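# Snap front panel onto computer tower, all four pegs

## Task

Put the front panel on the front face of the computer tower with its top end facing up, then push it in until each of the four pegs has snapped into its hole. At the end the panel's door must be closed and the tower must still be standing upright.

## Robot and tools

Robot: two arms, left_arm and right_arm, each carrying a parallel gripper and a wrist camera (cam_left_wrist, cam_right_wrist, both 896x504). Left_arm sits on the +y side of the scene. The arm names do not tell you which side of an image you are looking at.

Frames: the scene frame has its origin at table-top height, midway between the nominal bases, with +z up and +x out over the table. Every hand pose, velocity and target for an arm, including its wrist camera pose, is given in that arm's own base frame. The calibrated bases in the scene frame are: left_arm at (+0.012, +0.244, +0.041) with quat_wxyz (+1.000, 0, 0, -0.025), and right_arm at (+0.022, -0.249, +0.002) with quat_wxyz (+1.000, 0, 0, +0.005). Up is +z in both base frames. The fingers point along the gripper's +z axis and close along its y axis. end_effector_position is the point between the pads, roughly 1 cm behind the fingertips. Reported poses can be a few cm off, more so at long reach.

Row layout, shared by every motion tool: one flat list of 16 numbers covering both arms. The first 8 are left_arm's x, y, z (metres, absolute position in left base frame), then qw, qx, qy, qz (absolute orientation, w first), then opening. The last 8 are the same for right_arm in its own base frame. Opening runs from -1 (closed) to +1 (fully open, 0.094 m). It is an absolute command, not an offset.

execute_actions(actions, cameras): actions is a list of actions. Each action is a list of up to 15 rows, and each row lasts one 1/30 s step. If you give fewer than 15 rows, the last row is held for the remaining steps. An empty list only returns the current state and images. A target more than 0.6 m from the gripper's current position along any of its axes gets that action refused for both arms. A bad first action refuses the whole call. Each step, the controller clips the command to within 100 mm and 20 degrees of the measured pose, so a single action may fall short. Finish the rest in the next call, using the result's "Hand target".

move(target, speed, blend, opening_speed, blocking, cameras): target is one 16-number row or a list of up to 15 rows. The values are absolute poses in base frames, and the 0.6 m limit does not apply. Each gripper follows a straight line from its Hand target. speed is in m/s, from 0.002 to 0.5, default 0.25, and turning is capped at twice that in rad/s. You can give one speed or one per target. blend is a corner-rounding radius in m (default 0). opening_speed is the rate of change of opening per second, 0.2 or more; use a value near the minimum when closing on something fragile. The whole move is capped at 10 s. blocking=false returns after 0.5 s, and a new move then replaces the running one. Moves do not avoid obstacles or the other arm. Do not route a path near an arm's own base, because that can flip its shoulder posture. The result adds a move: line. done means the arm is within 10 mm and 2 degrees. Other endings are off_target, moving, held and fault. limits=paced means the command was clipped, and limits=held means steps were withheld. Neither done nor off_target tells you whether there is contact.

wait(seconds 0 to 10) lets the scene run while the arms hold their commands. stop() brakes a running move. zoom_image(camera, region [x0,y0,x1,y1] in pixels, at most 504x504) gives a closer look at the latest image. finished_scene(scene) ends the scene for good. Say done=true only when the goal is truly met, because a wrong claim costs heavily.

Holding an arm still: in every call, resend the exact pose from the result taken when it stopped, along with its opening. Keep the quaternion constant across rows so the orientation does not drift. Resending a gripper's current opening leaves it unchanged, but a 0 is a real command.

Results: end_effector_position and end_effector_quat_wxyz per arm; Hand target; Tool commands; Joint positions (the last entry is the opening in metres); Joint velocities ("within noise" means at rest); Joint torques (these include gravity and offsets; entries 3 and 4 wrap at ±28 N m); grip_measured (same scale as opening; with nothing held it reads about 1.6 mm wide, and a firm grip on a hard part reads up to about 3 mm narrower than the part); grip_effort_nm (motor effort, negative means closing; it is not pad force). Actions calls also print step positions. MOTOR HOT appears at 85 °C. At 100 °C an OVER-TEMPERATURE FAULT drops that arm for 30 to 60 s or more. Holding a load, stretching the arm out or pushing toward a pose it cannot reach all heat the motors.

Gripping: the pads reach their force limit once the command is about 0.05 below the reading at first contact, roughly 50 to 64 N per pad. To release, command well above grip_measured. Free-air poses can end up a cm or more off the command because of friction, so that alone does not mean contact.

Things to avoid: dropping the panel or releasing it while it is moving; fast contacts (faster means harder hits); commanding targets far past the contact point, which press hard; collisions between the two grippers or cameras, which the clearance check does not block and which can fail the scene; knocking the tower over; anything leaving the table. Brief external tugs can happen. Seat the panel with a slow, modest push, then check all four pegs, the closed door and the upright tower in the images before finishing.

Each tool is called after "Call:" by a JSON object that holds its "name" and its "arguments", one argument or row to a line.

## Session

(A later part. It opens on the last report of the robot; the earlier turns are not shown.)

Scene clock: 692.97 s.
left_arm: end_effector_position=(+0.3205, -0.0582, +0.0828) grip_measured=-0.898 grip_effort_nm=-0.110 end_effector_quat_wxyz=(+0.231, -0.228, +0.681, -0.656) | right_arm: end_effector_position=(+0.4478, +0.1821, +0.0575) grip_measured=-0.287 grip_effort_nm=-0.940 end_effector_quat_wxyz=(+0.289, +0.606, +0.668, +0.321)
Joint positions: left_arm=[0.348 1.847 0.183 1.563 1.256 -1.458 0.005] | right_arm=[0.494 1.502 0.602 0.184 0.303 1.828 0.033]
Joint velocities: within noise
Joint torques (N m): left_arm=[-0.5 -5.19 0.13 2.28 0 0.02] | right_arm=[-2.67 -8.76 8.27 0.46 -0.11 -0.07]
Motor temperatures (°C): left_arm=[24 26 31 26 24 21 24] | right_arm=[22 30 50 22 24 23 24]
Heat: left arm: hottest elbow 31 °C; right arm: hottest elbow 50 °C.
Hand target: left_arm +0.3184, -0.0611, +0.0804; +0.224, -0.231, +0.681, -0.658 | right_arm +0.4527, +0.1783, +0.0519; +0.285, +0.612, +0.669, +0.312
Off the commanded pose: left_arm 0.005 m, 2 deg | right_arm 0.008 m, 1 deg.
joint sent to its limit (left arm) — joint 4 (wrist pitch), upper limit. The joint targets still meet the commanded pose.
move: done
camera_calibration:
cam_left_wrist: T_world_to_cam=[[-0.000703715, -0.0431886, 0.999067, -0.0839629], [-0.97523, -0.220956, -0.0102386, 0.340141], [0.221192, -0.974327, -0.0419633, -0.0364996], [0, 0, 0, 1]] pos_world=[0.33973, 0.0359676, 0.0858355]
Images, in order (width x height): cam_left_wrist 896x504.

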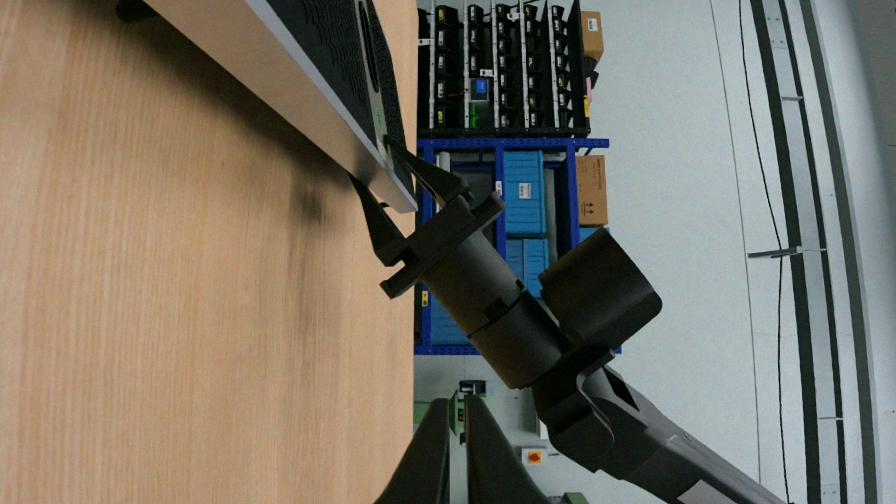

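Call:
{"name": "move", "arguments": {
  "target": [0.3184, -0.0612, 0.08, 0.2296, -0.2296, 0.6688, -0.6688, -0.9, 0.480, 0.181, 0.155, 0.2852, 0.6117, 0.6688, 0.3118, -0.62],
  "speed": 0.05,
  "opening_speed": 0.2,
  "cameras": ["cam_left_wrist", "cam_right_wrist"]
}}

Scene clock: 706.67 s.
left_arm: end_effector_position=(+0.3205, -0.0582, +0.0828) grip_measured=-0.898 grip_effort_nm=-0.110 end_effector_quat_wxyz=(+0.231, -0.228, +0.681, -0.656) | right_arm: end_effector_position=(+0.4643, +0.1801, +0.1301) grip_measured=-0.498 grip_effort_nm=-1.013 end_effector_quat_wxyz=(+0.277, +0.614, +0.677, +0.297)
Joint positions: left_arm=[0.348 1.847 0.183 1.563 1.256 -1.458 0.005] | right_arm=[0.467 1.365 0.757 -0.166 0.281 1.82 0.024]
Joint velocities: within noise
Joint torques (N m): left_arm=[-0.26 -5.3 0.2 2.35 -0.03 0.01] | right_arm=[-2.08 -10.58 12.83 0.54 0 -0.21]
Motor temperatures (°C): left_arm=[24 26 31 26 24 21 24] | right_arm=[22 30 49 22 24 23 25]
Heat: left arm: hottest elbow 31 °C; right arm: hottest elbow 49 °C.
Hand target: left_arm +0.3184, -0.0611, +0.0804; +0.224, -0.231, +0.681, -0.658 | right_arm +0.4790, +0.1806, +0.1552; +0.286, +0.611, +0.669, +0.312
Off the commanded pose: left_arm 0.005 m, 2 deg | right_arm 0.029 m, 2 deg.
joint sent to its limit (left arm) — joint 4 (wrist pitch), upper limit. The joint targets still meet the commanded pose.
move: off_target (right_arm)
camera_calibration:
cam_left_wrist: T_world_to_cam=[[-0.000703715, -0.0431886, 0.999067, -0.0839629], [-0.97523, -0.220956, -0.0102386, 0.340141], [0.221192, -0.974327, -0.0419633, -0.0364996], [0, 0, 0, 1]] pos_world=[0.33973, 0.0359676, 0.0858355]
cam_right_wrist: T_world_to_cam=[[-0.679999, -0.0658051, -0.730254, 0.42121], [-0.389348, 0.876349, 0.283584, 0.0254996], [0.621296, 0.47716, -0.621538, -0.206531], [0, 0, 0, 1]] pos_world=[0.424667, 0.103919, 0.171992]

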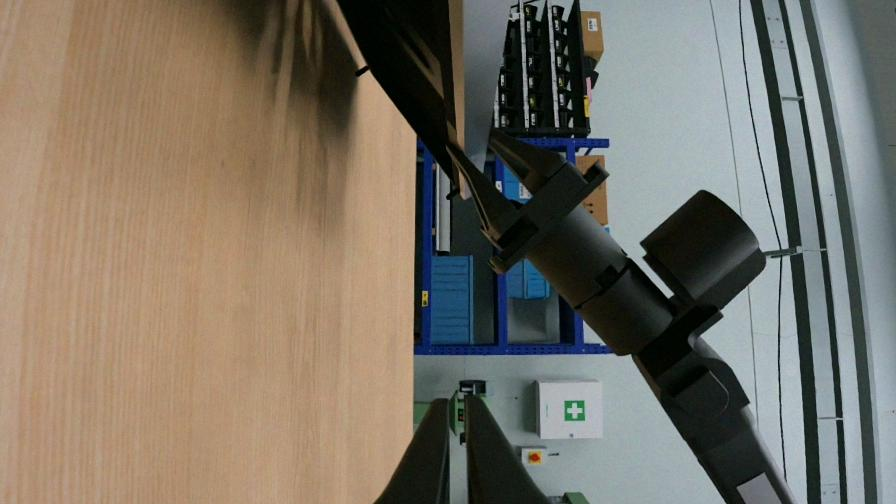

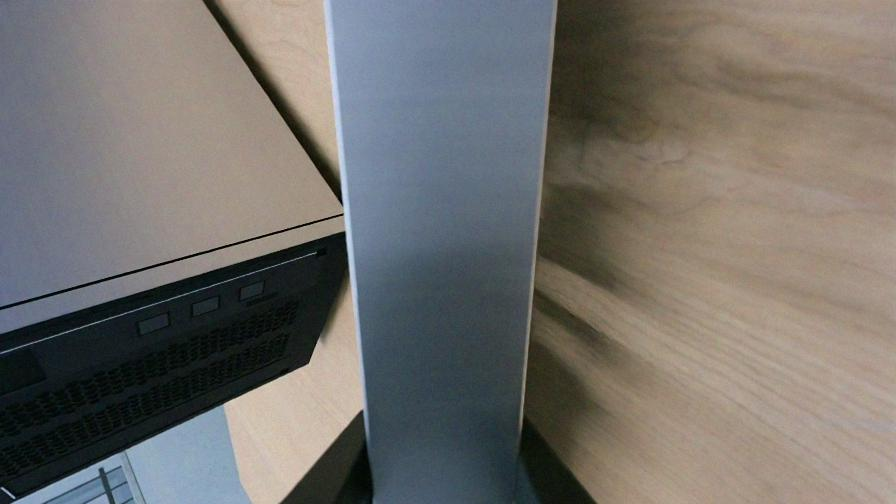

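Call:
{"name": "zoom_image", "arguments": {
  "camera": "cam_left_wrist",
  "region": [340, 40, 620, 290]
}}

Scaled by 1.800 from the camera's 896x504 image, which has a finer 1280x720 frame.

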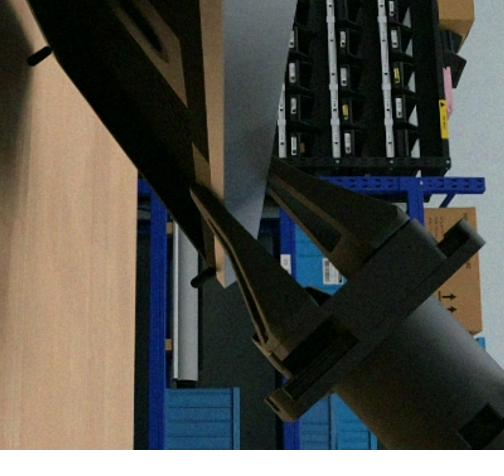

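Call:
{"name": "move", "arguments": {
  "target": [
    [0.28, 0.03, 0.20, 0.6130, 0.2303, 0.7306, -0.1933, -0.9, 0.480, 0.181, 0.155, 0.2852, 0.6117, 0.6688, 0.3118, -0.62],
    [0.27, 0.18, 0.32, 0.6130, 0.2303, 0.7306, -0.1933, -0.9, 0.480, 0.181, 0.155, 0.2852, 0.6117, 0.6688, 0.3118, -0.62]
  ],
  "speed": 0.25,
  "blend": 0.04,
  "cameras": ["cam_left_wrist"]
}}

Scene clock: 816.63 s.
left_arm: end_effector_position=(+0.2677, +0.1698, +0.3038) grip_measured=-0.898 grip_effort_nm=-0.115 end_effector_quat_wxyz=(+0.689, +0.146, +0.694, -0.152) | right_arm: end_effector_position=(+0.4645, +0.1799, +0.1304) grip_measured=-0.498 grip_effort_nm=-1.018 end_effector_quat_wxyz=(+0.277, +0.614, +0.677, +0.297)
Joint positions: left_arm=[1.14 0.908 0.576 -0.262 1.562 0.585 0.005] | right_arm=[0.466 1.364 0.758 -0.166 0.281 1.82 0.024]
Joint velocities: within noise
Joint torques (N m): left_arm=[0.21 -1.32 11.67 1.21 0.52 0.03] | right_arm=[-1.9 -10.34 12.77 0.68 0.04 -0.2]
Motor temperatures (°C): left_arm=[24 26 31 26 24 21 24] | right_arm=[22 31 56 22 24 23 27]
Heat: left arm: hottest elbow 31 °C; right arm: hottest elbow 56 °C.
Hand target: left_arm +0.2703, +0.1791, +0.3197; +0.691, +0.153, +0.692, -0.141 | right_arm +0.4791, +0.1805, +0.1553; +0.286, +0.612, +0.669, +0.312
Off the commanded pose: left_arm 0.019 m, 15 deg | right_arm 0.029 m, 2 deg.
joint sent to its limit (left arm) — joint 5 (wrist yaw), upper limit. The joint targets are off in orientation, not in position.
move: off_target (left_arm, right_arm)
camera_calibration:
cam_left_wrist: T_world_to_cam=[[-0.408888, -0.912583, -0.00164312, 0.266009], [-0.389929, 0.176337, -0.903804, 0.38864], [0.825086, -0.368914, -0.427944, 0.059385], [0, 0, 0, 1]] pos_world=[0.211312, 0.196132, 0.377105]
Images, in order (width x height): cam_left_wrist 896x504.

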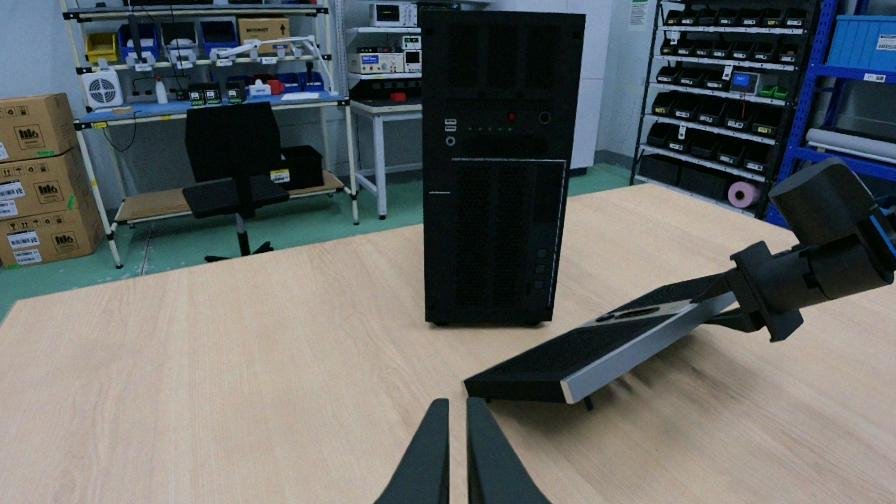

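Call:
{"name": "execute_actions", "arguments": {
  "actions": []
}}

Scene clock: 850.03 s.
left_arm: end_effector_position=(+0.2677, +0.1698, +0.3037) grip_measured=-0.898 grip_effort_nm=-0.115 end_effector_quat_wxyz=(+0.689, +0.146, +0.694, -0.152) | right_arm: end_effector_position=(+0.4645, +0.1799, +0.1304) grip_measured=-0.498 grip_effort_nm=-1.018 end_effector_quat_wxyz=(+0.277, +0.614, +0.677, +0.297)
Joint positions: left_arm=[1.14 0.908 0.576 -0.263 1.562 0.585 0.005] | right_arm=[0.466 1.364 0.758 -0.166 0.281 1.82 0.024]
Joint velocities: within noise
Joint torques (N m): left_arm=[0.44 -1.73 11.74 1.24 0.54 0.05] | right_arm=[-2.37 -11.05 12.67 0.38 0.03 -0.19]
Motor temperatures (°C): left_arm=[24 25 34 26 24 21 24] | right_arm=[22 31 56 22 24 23 27]
Heat: left arm: hottest elbow 34 °C; right arm: hottest elbow 56 °C.
Hand target: left_arm +0.2703, +0.1791, +0.3197; +0.691, +0.153, +0.692, -0.141 | right_arm +0.4791, +0.1805, +0.1553; +0.286, +0.612, +0.669, +0.312
Tool commands: left_gripper/opening=-0.9 right_gripper/opening=-0.62
Off the commanded pose: left_arm 0.019 m, 15 deg | right_arm 0.029 m, 2 deg.
camera_calibration:
cam_left_wrist: T_world_to_cam=[[-0.408888, -0.912584, -0.00126166, 0.265877], [-0.390073, 0.176024, -0.903803, 0.38871], [0.825017, -0.369062, -0.427948, 0.0594195], [0, 0, 0, 1]] pos_world=[0.211317, 0.196143, 0.377081]
cam_right_wrist: T_world_to_cam=[[-0.679775, -0.0654204, -0.730497, 0.421376], [-0.389111, 0.876449, 0.283602, 0.0254618], [0.62169, 0.477029, -0.621244, -0.206564], [0, 0, 0, 1]] pos_world=[0.424767, 0.103788, 0.172266]

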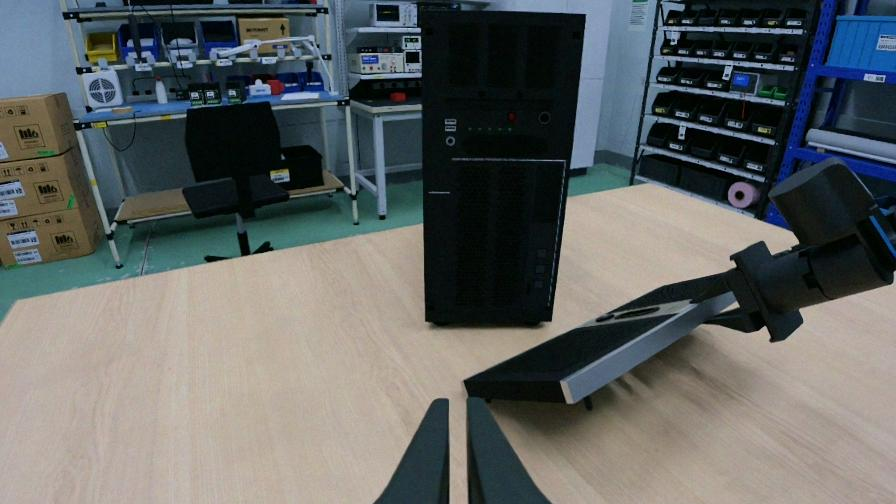

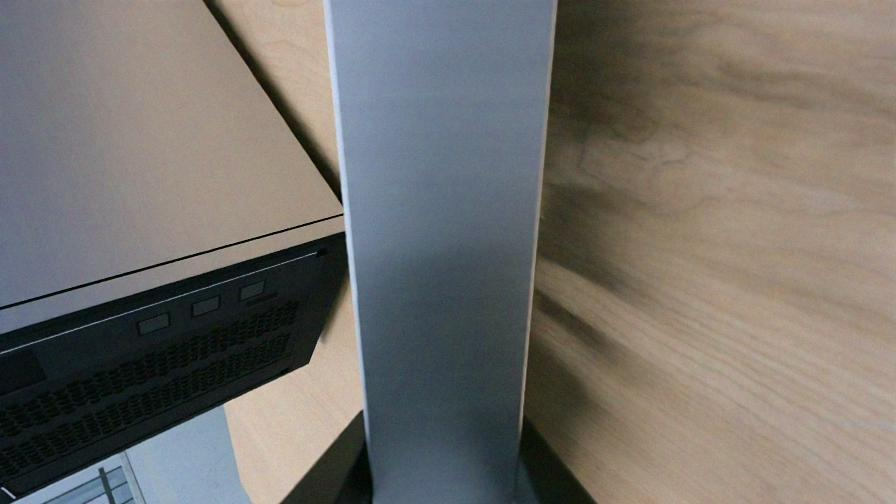

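Call:
{"name": "move", "arguments": {
  "target": [0.27,0.18,0.32,0.6130,0.2303,0.7306,-0.1933,-0.9,0.485,0.181,0.185,0.1749,0.6526,0.7122,0.1908,-0.75],
  "speed": 0.06,
  "opening_speed": 0.3
}}

Scene clock: 873.07 s.
left_arm: end_effector_position=(+0.2677, +0.1698, +0.3037) grip_measured=-0.898 grip_effort_nm=-0.115 end_effector_quat_wxyz=(+0.689, +0.146, +0.694, -0.152) | right_arm: end_effector_position=(+0.4687, +0.1798, +0.1680) grip_measured=-0.500 grip_effort_nm=-1.013 end_effector_quat_wxyz=(+0.172, +0.645, +0.723, +0.179)
Joint positions: left_arm=[1.14 0.908 0.576 -0.263 1.562 0.585 0.005] | right_arm=[0.423 1.416 1.067 -0.746 0.164 1.841 0.023]
Joint velocities: within noise
Joint torques (N m): left_arm=[0.38 -1.73 11.77 1.13 0.53 0.03] | right_arm=[-2.2 -10.93 14.04 -0.06 0 0.08]
Motor temperatures (°C): left_arm=[24 25 36 26 25 21 24] | right_arm=[22 31 56 22 24 23 27]
Heat: left arm: hottest elbow 36 °C; right arm: hottest elbow 56 °C.
Hand target: left_arm +0.2703, +0.1791, +0.3197; +0.691, +0.153, +0.692, -0.141 | right_arm +0.4842, +0.1806, +0.1852; +0.175, +0.652, +0.712, +0.191
Off the commanded pose: left_arm 0.019 m, 15 deg | right_arm 0.024 m, 2 deg.
joint sent to its limit (left arm) — joint 5 (wrist yaw), upper limit. The joint targets are off in orientation, not in position.
move: off_target (left_arm, right_arm)
camera_calibration:
cam_left_wrist: T_world_to_cam=[[-0.408888, -0.912584, -0.00126166, 0.265877], [-0.390073, 0.176024, -0.903803, 0.38871], [0.825017, -0.369062, -0.427948, 0.0594195], [0, 0, 0, 1]] pos_world=[0.211317, 0.196143, 0.377081]
cam_right_wrist: T_world_to_cam=[[-0.879776, -0.0978903, -0.465201, 0.506712], [-0.290041, 0.885863, 0.36211, -0.0446875], [0.376657, 0.453503, -0.807753, -0.0353871], [0, 0, 0, 1]] pos_world=[0.44616, 0.105237, 0.223321]

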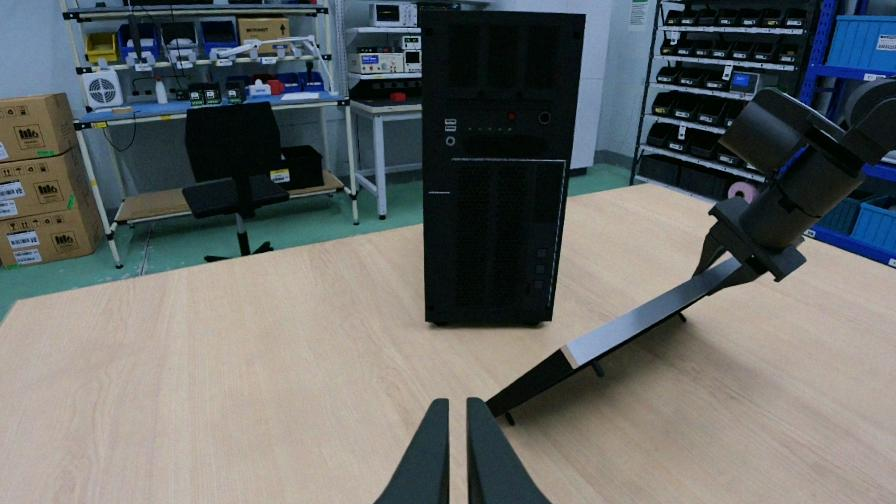

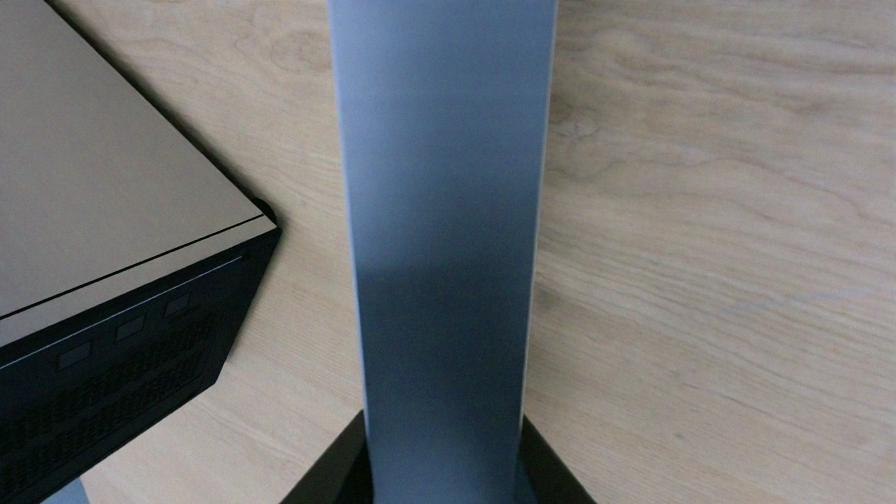

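Call:
{"name": "move", "arguments": {
  "target": [0.27,0.18,0.32,0.6130,0.2303,0.7306,-0.1933,-0.9,0.465,0.181,0.26,0.1749,0.6526,0.7122,0.1908,-0.75],
  "speed": 0.06
}}

Call:
{"name": "zoom_image", "arguments": {
  "camera": "cam_left_wrist",
  "region": [420, 0, 896, 460]
}}

Scene clock: 880.00 s.
left_arm: end_effector_position=(+0.2677, +0.1698, +0.3037) grip_measured=-0.898 grip_effort_nm=-0.110 end_effector_quat_wxyz=(+0.689, +0.146, +0.694, -0.152) | right_arm: end_effector_position=(+0.4452, +0.1691, +0.2051) grip_measured=-0.527 grip_effort_nm=-1.013 end_effector_quat_wxyz=(+0.152, +0.654, +0.728, +0.138)
Joint positions: left_arm=[1.14 0.908 0.576 -0.263 1.562 0.585 0.005] | right_arm=[0.423 1.368 1.146 -0.967 0.164 1.854 0.022]
Joint velocities: within noise
Joint torques (N m): left_arm=[0.44 -1.14 11.71 1.25 0.55 0.04] | right_arm=[-0.73 -13.22 16.75 0.65 0.3 0.1]
Motor temperatures (°C): left_arm=[24 25 36 26 25 21 24] | right_arm=[22 31 56 22 24 23 27]
Heat: left arm: hottest elbow 36 °C; right arm: hottest elbow 56 °C.
Hand target: left_arm +0.2703, +0.1791, +0.3197; +0.691, +0.153, +0.692, -0.141 | right_arm +0.4614, +0.1793, +0.2599; +0.174, +0.653, +0.712, +0.191
Off the commanded pose: left_arm 0.019 m, 15 deg | right_arm 0.060 m, 7 deg.
joint sent to its limit (left arm) — joint 5 (wrist yaw), upper limit. The joint targets are off in orientation, not in position.
move: off_target (left_arm, right_arm)
camera_calibration:
cam_left_wrist: T_world_to_cam=[[-0.408888, -0.912584, -0.00126166, 0.265877], [-0.390073, 0.176024, -0.903803, 0.38871], [0.825017, -0.369062, -0.427948, 0.0594195], [0, 0, 0, 1]] pos_world=[0.211317, 0.196143, 0.377081]
cam_right_wrist: T_world_to_cam=[[-0.917361, -0.101741, -0.384834, 0.503107], [-0.249035, 0.900902, 0.355467, -0.0749577], [0.310532, 0.421929, -0.85179, 0.0521801], [0, 0, 0, 1]] pos_world=[0.42666, 0.0967, 0.264704]

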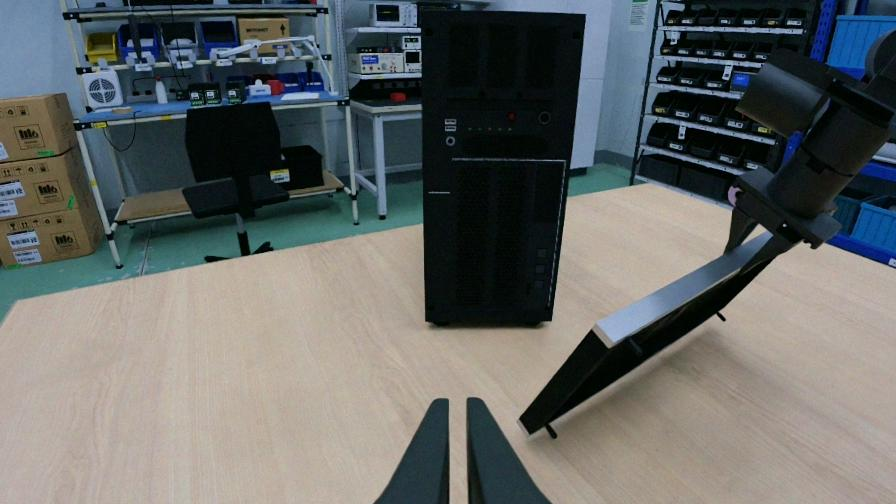

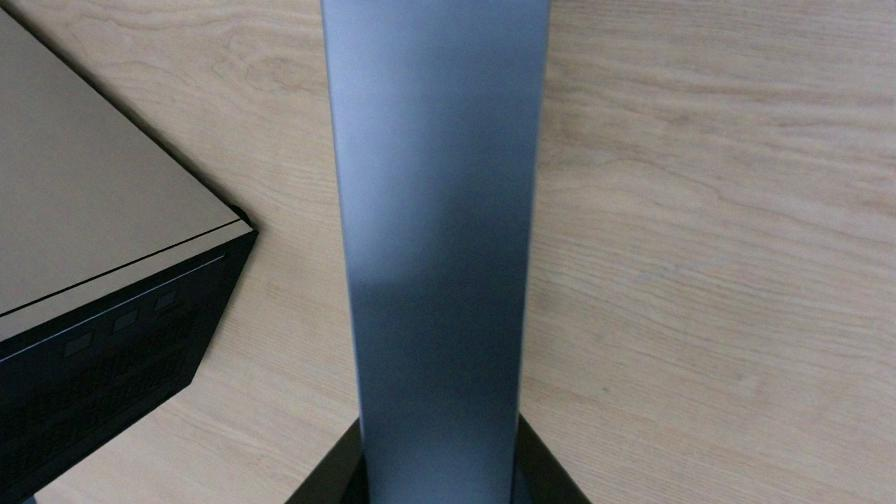

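Scaled by 1.059 from the camera's 896x504 image, which has a finer 1280x720 frame.

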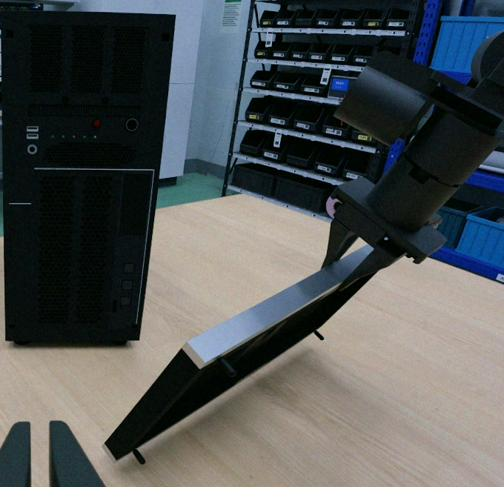

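Call:
{"name": "move", "arguments": {
  "target": [
    [0.27,0.18,0.32,0.6130,0.2303,0.7306,-0.1933,-0.9,0.39,0.165,0.35,0.1749,0.6526,0.7122,0.1908,-0.75],
    [0.27,0.18,0.32,0.6130,0.2303,0.7306,-0.1933,-0.9,0.36,0.15,0.38,0.1908,0.2905,0.9212,0.1749,-0.75]
  ],
  "speed": 0.12,
  "blend": 0.02,
  "cameras": ["cam_left_wrist"]
}}

Scene clock: 976.50 s.
left_arm: end_effector_position=(+0.2677, +0.1698, +0.3037) grip_measured=-0.898 grip_effort_nm=-0.110 end_effector_quat_wxyz=(+0.689, +0.146, +0.694, -0.152) | right_arm: end_effector_position=(+0.3505, +0.1511, +0.3289) grip_measured=-0.527 grip_effort_nm=-1.013 end_effector_quat_wxyz=(+0.150, +0.294, +0.934, +0.140)
Joint positions: left_arm=[1.14 0.908 0.576 -0.263 1.562 0.585 0.005] | right_arm=[0.4 1.086 1.236 -1.308 -0.018 1.014 0.022]
Joint velocities: within noise
Joint torques (N m): left_arm=[0.62 -1.26 11.81 1.09 0.53 0.04] | right_arm=[-2.43 -9.23 17.17 0.73 -0.19 -0.13]
Motor temperatures (°C): left_arm=[24 25 39 26 25 21 24] | right_arm=[22 31 61 22 24 23 27]
Heat: left arm: hottest elbow 39 °C; right arm: hottest elbow 61 °C.
Hand target: left_arm +0.2703, +0.1791, +0.3197; +0.691, +0.153, +0.692, -0.141 | right_arm +0.3568, +0.1490, +0.3789; +0.192, +0.290, +0.921, +0.174
Off the commanded pose: left_arm 0.019 m, 15 deg | right_arm 0.052 m, 6 deg.
joint sent to its limit (left arm) — joint 5 (wrist yaw), upper limit. The joint targets are off in orientation, not in position.
move: off_target (left_arm, right_arm)
camera_calibration:
cam_left_wrist: T_world_to_cam=[[-0.408888, -0.912584, -0.00126166, 0.265877], [-0.390073, 0.176024, -0.903803, 0.38871], [0.825017, -0.369062, -0.427948, 0.0594195], [0, 0, 0, 1]] pos_world=[0.211317, 0.196143, 0.377081]
Images, in order (width x height): cam_left_wrist 896x504.

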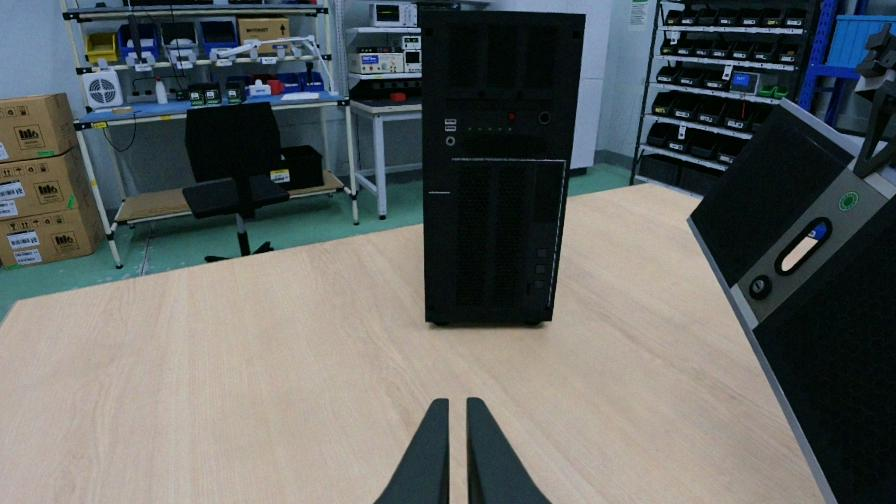

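Call:
{"name": "move", "arguments": {
  "target": [
    [0.27,0.18,0.32,0.6130,0.2303,0.7306,-0.1933,-0.9,0.37,0.15,0.385,0.2053,-0.1261,0.9577,0.1576,-0.75],
    [0.27,0.18,0.32,0.6130,0.2303,0.7306,-0.1933,-0.9,0.39,0.15,0.39,0.2183,-0.5190,0.8147,0.1391,-0.75]
  ],
  "speed": 0.12,
  "blend": 0.02
}}

Scene clock: 989.30 s.
left_arm: end_effector_position=(+0.2677, +0.1698, +0.3037) grip_measured=-0.898 grip_effort_nm=-0.115 end_effector_quat_wxyz=(+0.689, +0.146, +0.694, -0.152) | right_arm: end_effector_position=(+0.3779, +0.1516, +0.3533) grip_measured=-0.527 grip_effort_nm=-1.023 end_effector_quat_wxyz=(+0.180, -0.515, +0.824, +0.150)
Joint positions: left_arm=[1.14 0.908 0.576 -0.263 1.562 0.585 0.005] | right_arm=[0.217 1.25 1.426 -1.491 -0.402 -0.848 0.022]
Joint velocities: within noise
Joint torques (N m): left_arm=[0.32 -1.55 11.69 1.16 0.53 0.03] | right_arm=[-2.49 -9.93 16.51 0.17 -0.7 -0.14]
Motor temperatures (°C): left_arm=[24 25 40 26 25 21 24] | right_arm=[22 31 62 22 24 23 27]
Heat: left arm: hottest elbow 40 °C; right arm: hottest elbow 62 °C.
Hand target: left_arm +0.2703, +0.1791, +0.3197; +0.691, +0.153, +0.692, -0.141 | right_arm +0.3877, +0.1495, +0.3892; +0.218, -0.519, +0.815, +0.138
Off the commanded pose: left_arm 0.019 m, 15 deg | right_arm 0.039 m, 5 deg.
joint sent to its limit (left arm) — joint 5 (wrist yaw), upper limit. The joint targets are off in orientation, not in position.
move: off_target (left_arm, right_arm)
camera_calibration:
cam_left_wrist: T_world_to_cam=[[-0.408888, -0.912584, -0.00126166, 0.265877], [-0.390073, 0.176024, -0.903803, 0.38871], [0.825017, -0.369062, -0.427948, 0.0594195], [0, 0, 0, 1]] pos_world=[0.211317, 0.196143, 0.377081]
cam_right_wrist: T_world_to_cam=[[0.898511, -0.436197, -0.0491038, -0.257509], [-0.437863, -0.89853, -0.030315, 0.351851], [-0.0308979, 0.048739, -0.998334, 0.443989], [0, 0, 0, 1]] pos_world=[0.399155, 0.182185, 0.441271]

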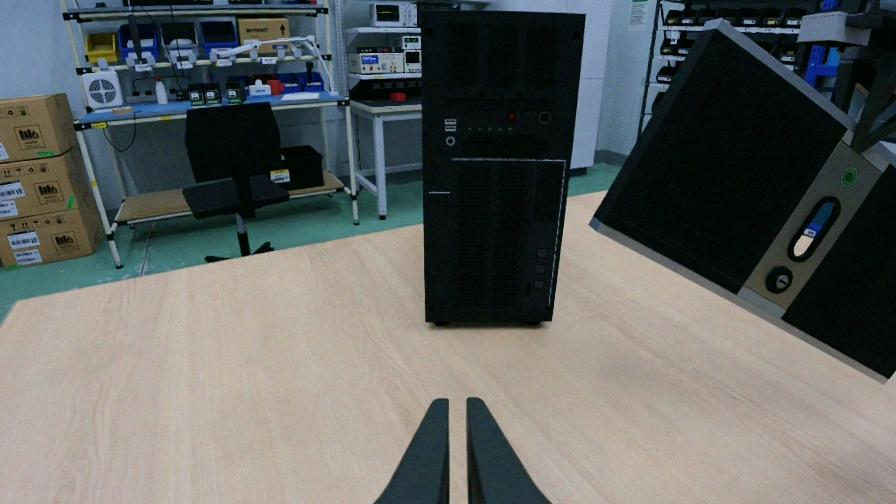

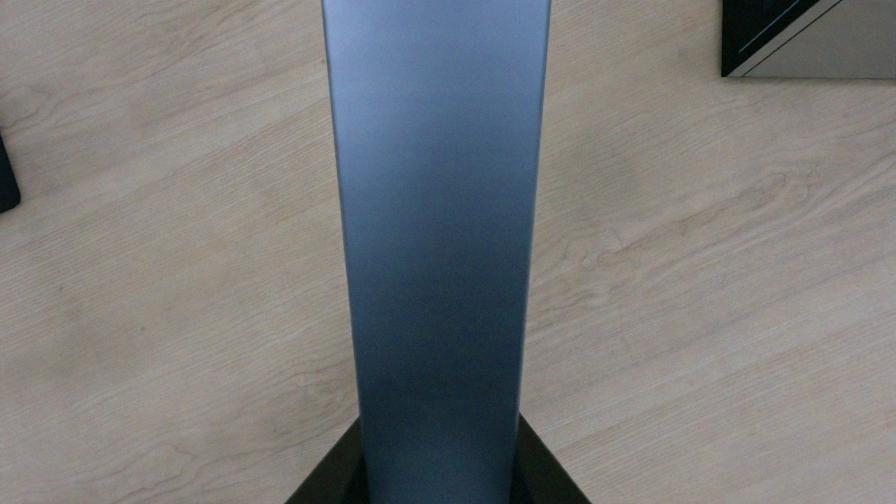

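Call:
{"name": "move", "arguments": {
  "target": [0.27,0.18,0.32,0.6130,0.2303,0.7306,-0.1933,-0.9,0.44,0.14,0.40,0.4217,-0.4653,0.7304,0.2687,-0.75],
  "speed": 0.1,
  "cameras": ["cam_left_wrist"]
}}

Scene clock: 1015.50 s.
left_arm: end_effector_position=(+0.2677, +0.1698, +0.3037) grip_measured=-0.898 grip_effort_nm=-0.115 end_effector_quat_wxyz=(+0.689, +0.146, +0.694, -0.152) | right_arm: end_effector_position=(+0.4426, +0.1441, +0.3736) grip_measured=-0.527 grip_effort_nm=-1.018 end_effector_quat_wxyz=(+0.393, -0.466, +0.742, +0.278)
Joint positions: left_arm=[1.14 0.908 0.576 -0.263 1.562 0.585 0.005] | right_arm=[0.027 1.246 1.291 -1.044 -0.879 -0.82 0.022]
Joint velocities: within noise
Joint torques (N m): left_arm=[0.32 -1.38 11.74 1.14 0.55 0.03] | right_arm=[-2.43 -12.81 11.32 1.69 -1.08 0.08]
Motor temperatures (°C): left_arm=[24 25 40 26 25 21 24] | right_arm=[22 30 63 22 24 23 28]
Heat: left arm: hottest elbow 40 °C; right arm: hottest elbow 63 °C.
Hand target: left_arm +0.2703, +0.1791, +0.3197; +0.691, +0.153, +0.692, -0.141 | right_arm +0.4393, +0.1402, +0.3997; +0.421, -0.466, +0.730, +0.269
Off the commanded pose: left_arm 0.019 m, 15 deg | right_arm 0.027 m, 4 deg.
joint sent to its limit (left arm) — joint 5 (wrist yaw), upper limit. The joint targets are off in orientation, not in position.
move: off_target (left_arm, right_arm)
camera_calibration:
cam_left_wrist: T_world_to_cam=[[-0.408888, -0.912584, -0.00126166, 0.265877], [-0.390073, 0.176024, -0.903803, 0.38871], [0.825017, -0.369062, -0.427948, 0.0594195], [0, 0, 0, 1]] pos_world=[0.211317, 0.196143, 0.377081]
Images, in order (width x height): cam_left_wrist 896x504.

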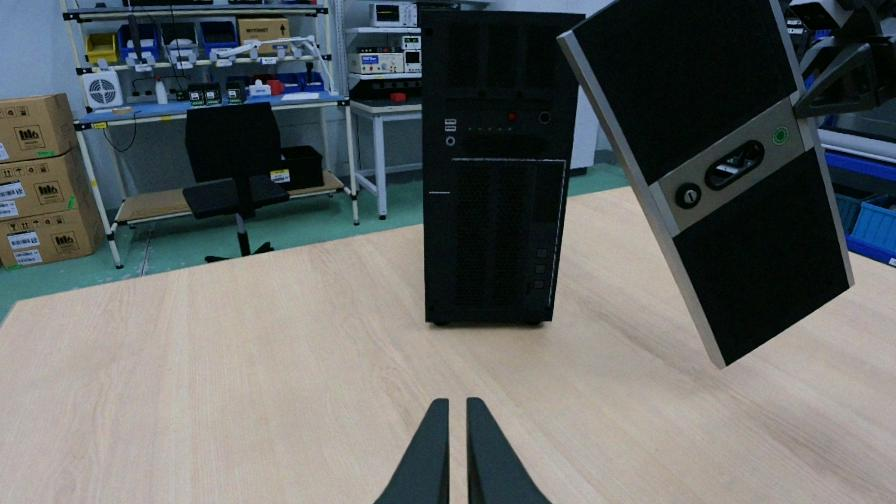

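Call:
{"name": "move", "arguments": {
  "target": [0.27,0.18,0.32,0.6130,0.2303,0.7306,-0.1933,-0.9,0.45,0.15,0.37,0.5421,-0.4116,0.6461,0.3454,-0.75],
  "speed": 0.1
}}

Scene clock: 1026.57 s.
left_arm: end_effector_position=(+0.2677, +0.1698, +0.3037) grip_measured=-0.898 grip_effort_nm=-0.120 end_effector_quat_wxyz=(+0.689, +0.146, +0.694, -0.152) | right_arm: end_effector_position=(+0.4525, +0.1551, +0.3421) grip_measured=-0.527 grip_effort_nm=-1.013 end_effector_quat_wxyz=(+0.517, -0.406, +0.664, +0.357)
Joint positions: left_arm=[1.14 0.908 0.576 -0.263 1.562 0.585 0.005] | right_arm=[0.005 1.203 0.951 -0.232 -1.102 -0.384 0.022]
Joint velocities: within noise
Joint torques (N m): left_arm=[0.85 -1.44 11.74 1.2 0.53 0.07] | right_arm=[-2.32 -12.16 11.28 2.25 -0.62 0.11]
Motor temperatures (°C): left_arm=[24 25 40 26 25 21 24] | right_arm=[22 30 62 22 25 23 28]
Heat: left arm: hottest elbow 40 °C; right arm: hottest elbow 62 °C.
Hand target: left_arm +0.2703, +0.1791, +0.3197; +0.691, +0.153, +0.692, -0.141 | right_arm +0.4494, +0.1503, +0.3696; +0.542, -0.412, +0.646, +0.345
Off the commanded pose: left_arm 0.019 m, 15 deg | right_arm 0.028 m, 4 deg.
joint sent to its limit (left arm) — joint 5 (wrist yaw), upper limit. The joint targets are off in orientation, not in position.
move: off_target (left_arm, right_arm)
camera_calibration:
cam_left_wrist: T_world_to_cam=[[-0.408888, -0.912584, -0.00126166, 0.265877], [-0.390073, 0.176024, -0.903803, 0.38871], [0.825017, -0.369062, -0.427948, 0.0594195], [0, 0, 0, 1]] pos_world=[0.211317, 0.196143, 0.377081]
cam_right_wrist: T_world_to_cam=[[0.900678, -0.430856, -0.0560568, -0.323019], [-0.301833, -0.527656, -0.794025, 0.529481], [0.312532, 0.732081, -0.605295, 0.0391533], [0, 0, 0, 1]] pos_world=[0.438514, 0.111546, 0.426013]

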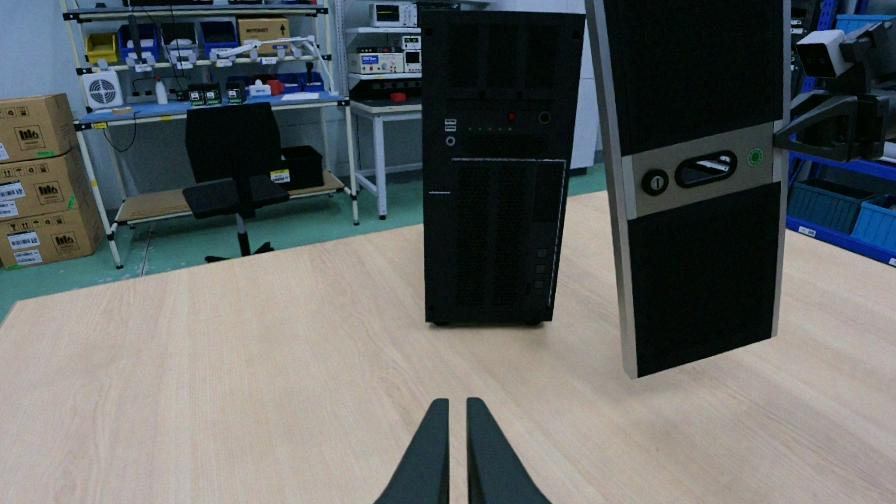

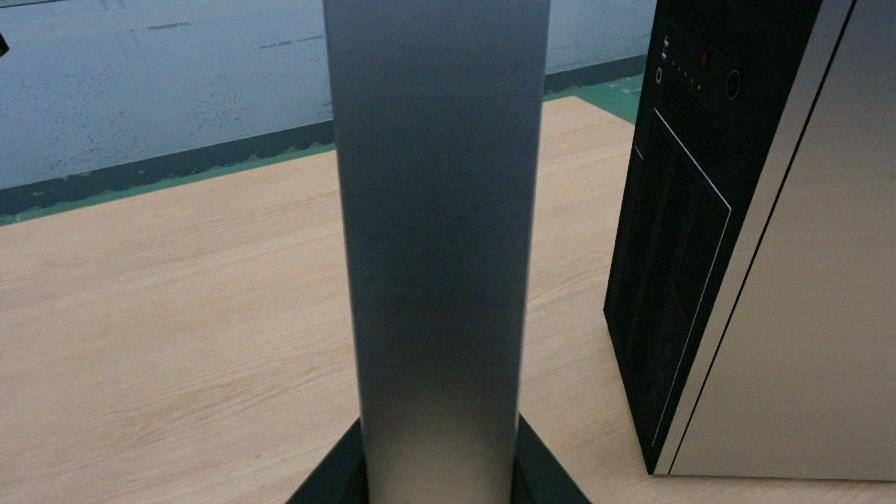

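Call:
{"name": "move", "arguments": {
  "target": [0.27,0.18,0.32,0.6130,0.2303,0.7306,-0.1933,-0.9,0.60,0.275,0.30,0.6185,-0.3597,0.5869,0.3790,-0.75],
  "speed": 0.1
}}

Scene clock: 1059.97 s.
left_arm: end_effector_position=(+0.2677, +0.1698, +0.3037) grip_measured=-0.898 grip_effort_nm=-0.110 end_effector_quat_wxyz=(+0.689, +0.146, +0.694, -0.152) | right_arm: end_effector_position=(+0.5868, +0.2638, +0.2625) grip_measured=-0.527 grip_effort_nm=-1.018 end_effector_quat_wxyz=(+0.593, -0.351, +0.617, +0.381)
Joint positions: left_arm=[1.14 0.908 0.576 -0.263 1.562 0.585 0.005] | right_arm=[0.217 1.709 1.058 0.641 -0.871 0.047 0.022]
Joint velocities: within noise
Joint torques (N m): left_arm=[0.38 -1.61 11.71 1.22 0.53 0.04] | right_arm=[-0.38 -14.74 14.24 2.32 0.11 0.03]
Motor temperatures (°C): left_arm=[24 25 40 26 25 21 24] | right_arm=[22 30 57 22 24 23 28]
Heat: left arm: hottest elbow 40 °C; right arm: hottest elbow 57 °C.
Hand target: left_arm +0.2703, +0.1791, +0.3197; +0.691, +0.153, +0.692, -0.141 | right_arm +0.5969, +0.2739, +0.2999; +0.618, -0.360, +0.587, +0.379
Off the commanded pose: left_arm 0.019 m, 15 deg | right_arm 0.041 m, 5 deg.
joint sent to its limit (left arm) — joint 5 (wrist yaw), upper limit. The joint targets are off in orientation, not in position.
move: off_target (left_arm, right_arm)
camera_calibration:
cam_left_wrist: T_world_to_cam=[[-0.408888, -0.912584, -0.00126166, 0.265877], [-0.390073, 0.176024, -0.903803, 0.38871], [0.825017, -0.369062, -0.427948, 0.0594195], [0, 0, 0, 1]] pos_world=[0.211317, 0.196143, 0.377081]
cam_right_wrist: T_world_to_cam=[[0.876167, -0.478149, -0.0608726, -0.373415], [-0.254671, -0.351997, -0.900689, 0.51815], [0.409236, 0.804656, -0.430179, -0.252444], [0, 0, 0, 1]] pos_world=[0.562441, 0.20697, 0.335366]

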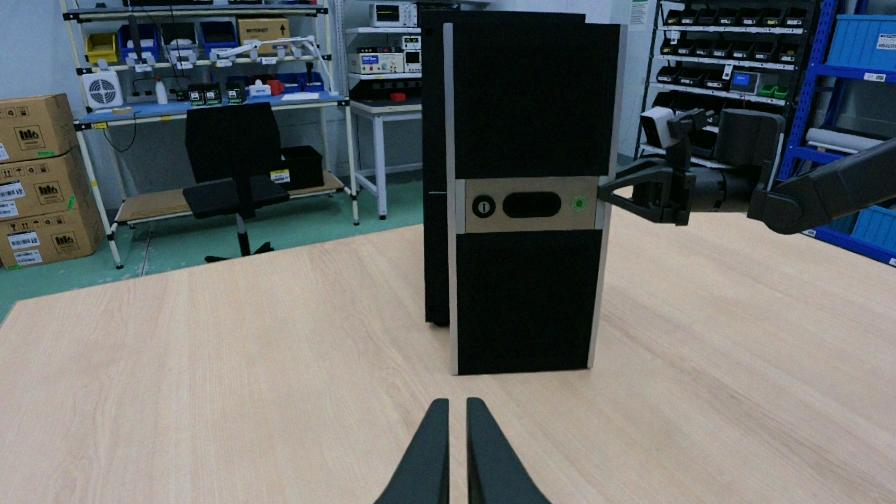

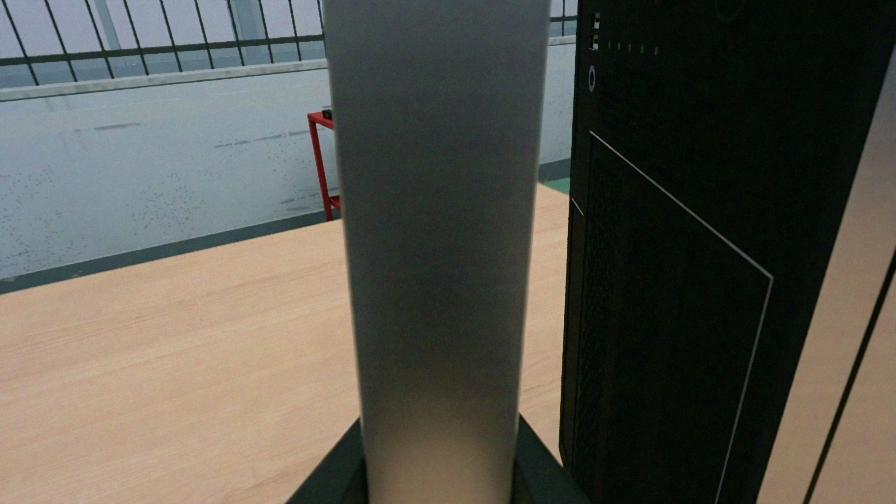

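Call:
{"name": "move", "arguments": {
  "target": [0.27,0.18,0.32,0.6130,0.2303,0.7306,-0.1933,-0.9,0.653,0.282,0.322,0.6250,-0.3494,0.5931,0.3682,-0.75],
  "speed": 0.07
}}

Scene clock: 1149.37 s.
left_arm: end_effector_position=(+0.2677, +0.1698, +0.3037) grip_measured=-0.898 grip_effort_nm=-0.125 end_effector_quat_wxyz=(+0.689, +0.146, +0.694, -0.152) | right_arm: end_effector_position=(+0.6333, +0.2777, +0.2717) grip_measured=-0.527 grip_effort_nm=-1.013 end_effector_quat_wxyz=(+0.595, -0.348, +0.620, +0.375)
Joint positions: left_arm=[1.14 0.908 0.576 -0.263 1.562 0.585 0.005] | right_arm=[0.226 1.795 1.214 0.564 -0.847 0.038 0.022]
Joint velocities: within noise
Joint torques (N m): left_arm=[0.73 -1.44 11.74 1.1 0.53 0.03] | right_arm=[-1.2 -17.14 16.4 1.29 0.47 0.12]
Motor temperatures (°C): left_arm=[24 25 41 26 25 21 24] | right_arm=[22 32 60 22 24 23 28]
Heat: left arm: hottest elbow 41 °C; right arm: hottest elbow 60 °C.
Hand target: left_arm +0.2703, +0.1791, +0.3197; +0.691, +0.153, +0.692, -0.141 | right_arm +0.6479, +0.2801, +0.3219; +0.625, -0.349, +0.593, +0.368
Off the commanded pose: left_arm 0.019 m, 15 deg | right_arm 0.054 m, 5 deg.
joint sent to its limit (left arm) — joint 5 (wrist yaw), upper limit. The joint targets are off in orientation, not in position.
move: off_target (left_arm, right_arm)
camera_calibration:
cam_left_wrist: T_world_to_cam=[[-0.408888, -0.912584, -0.00126166, 0.265877], [-0.390073, 0.176024, -0.903803, 0.38871], [0.825017, -0.369062, -0.427948, 0.0594195], [0, 0, 0, 1]] pos_world=[0.211317, 0.196143, 0.377081]
cam_right_wrist: T_world_to_cam=[[0.869123, -0.491419, -0.055962, -0.400154], [-0.257944, -0.353817, -0.899043, 0.545247], [0.422007, 0.795814, -0.43427, -0.283217], [0, 0, 0, 1]] pos_world=[0.607946, 0.221662, 0.344815]

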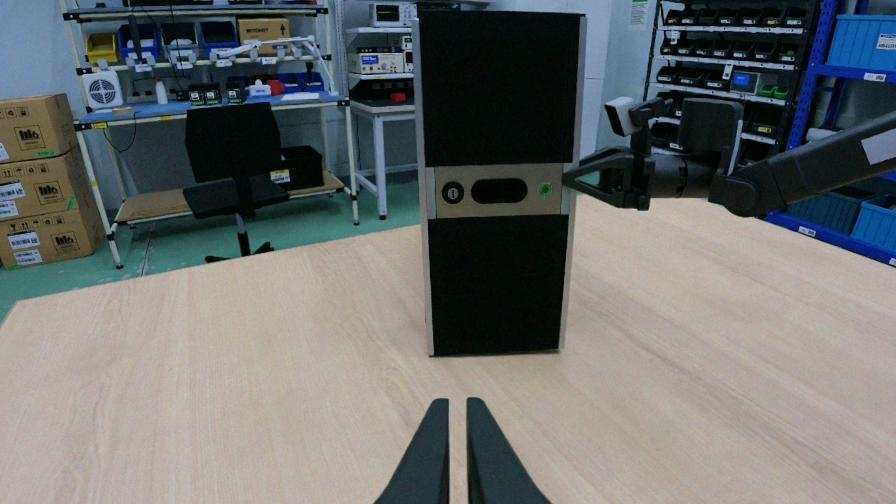

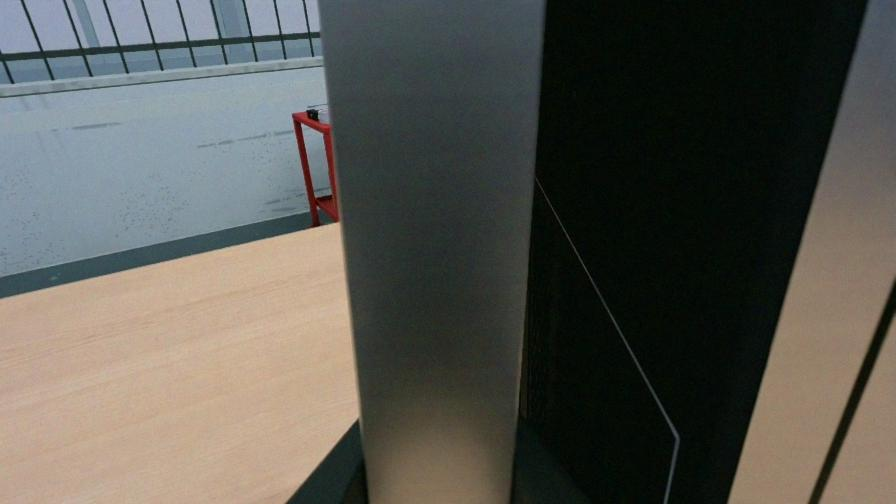

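Call:
{"name": "zoom_image", "arguments": {
  "camera": "cam_left_wrist",
  "region": [404, 0, 604, 60]
}}

Call:
{"name": "zoom_image", "arguments": {
  "camera": "cam_left_wrist",
  "region": [404, 310, 604, 370]
}}

Scaled by 2.520 from the camera's 896x504 image, which has a finer 1280x720 frame.

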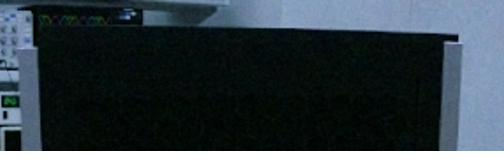

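Scaled by 2.520 from the camera's 896x504 image, which has a finer 1280x720 frame.

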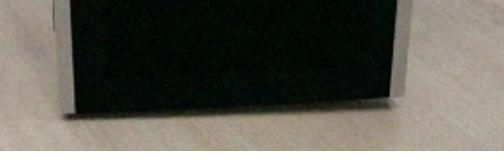

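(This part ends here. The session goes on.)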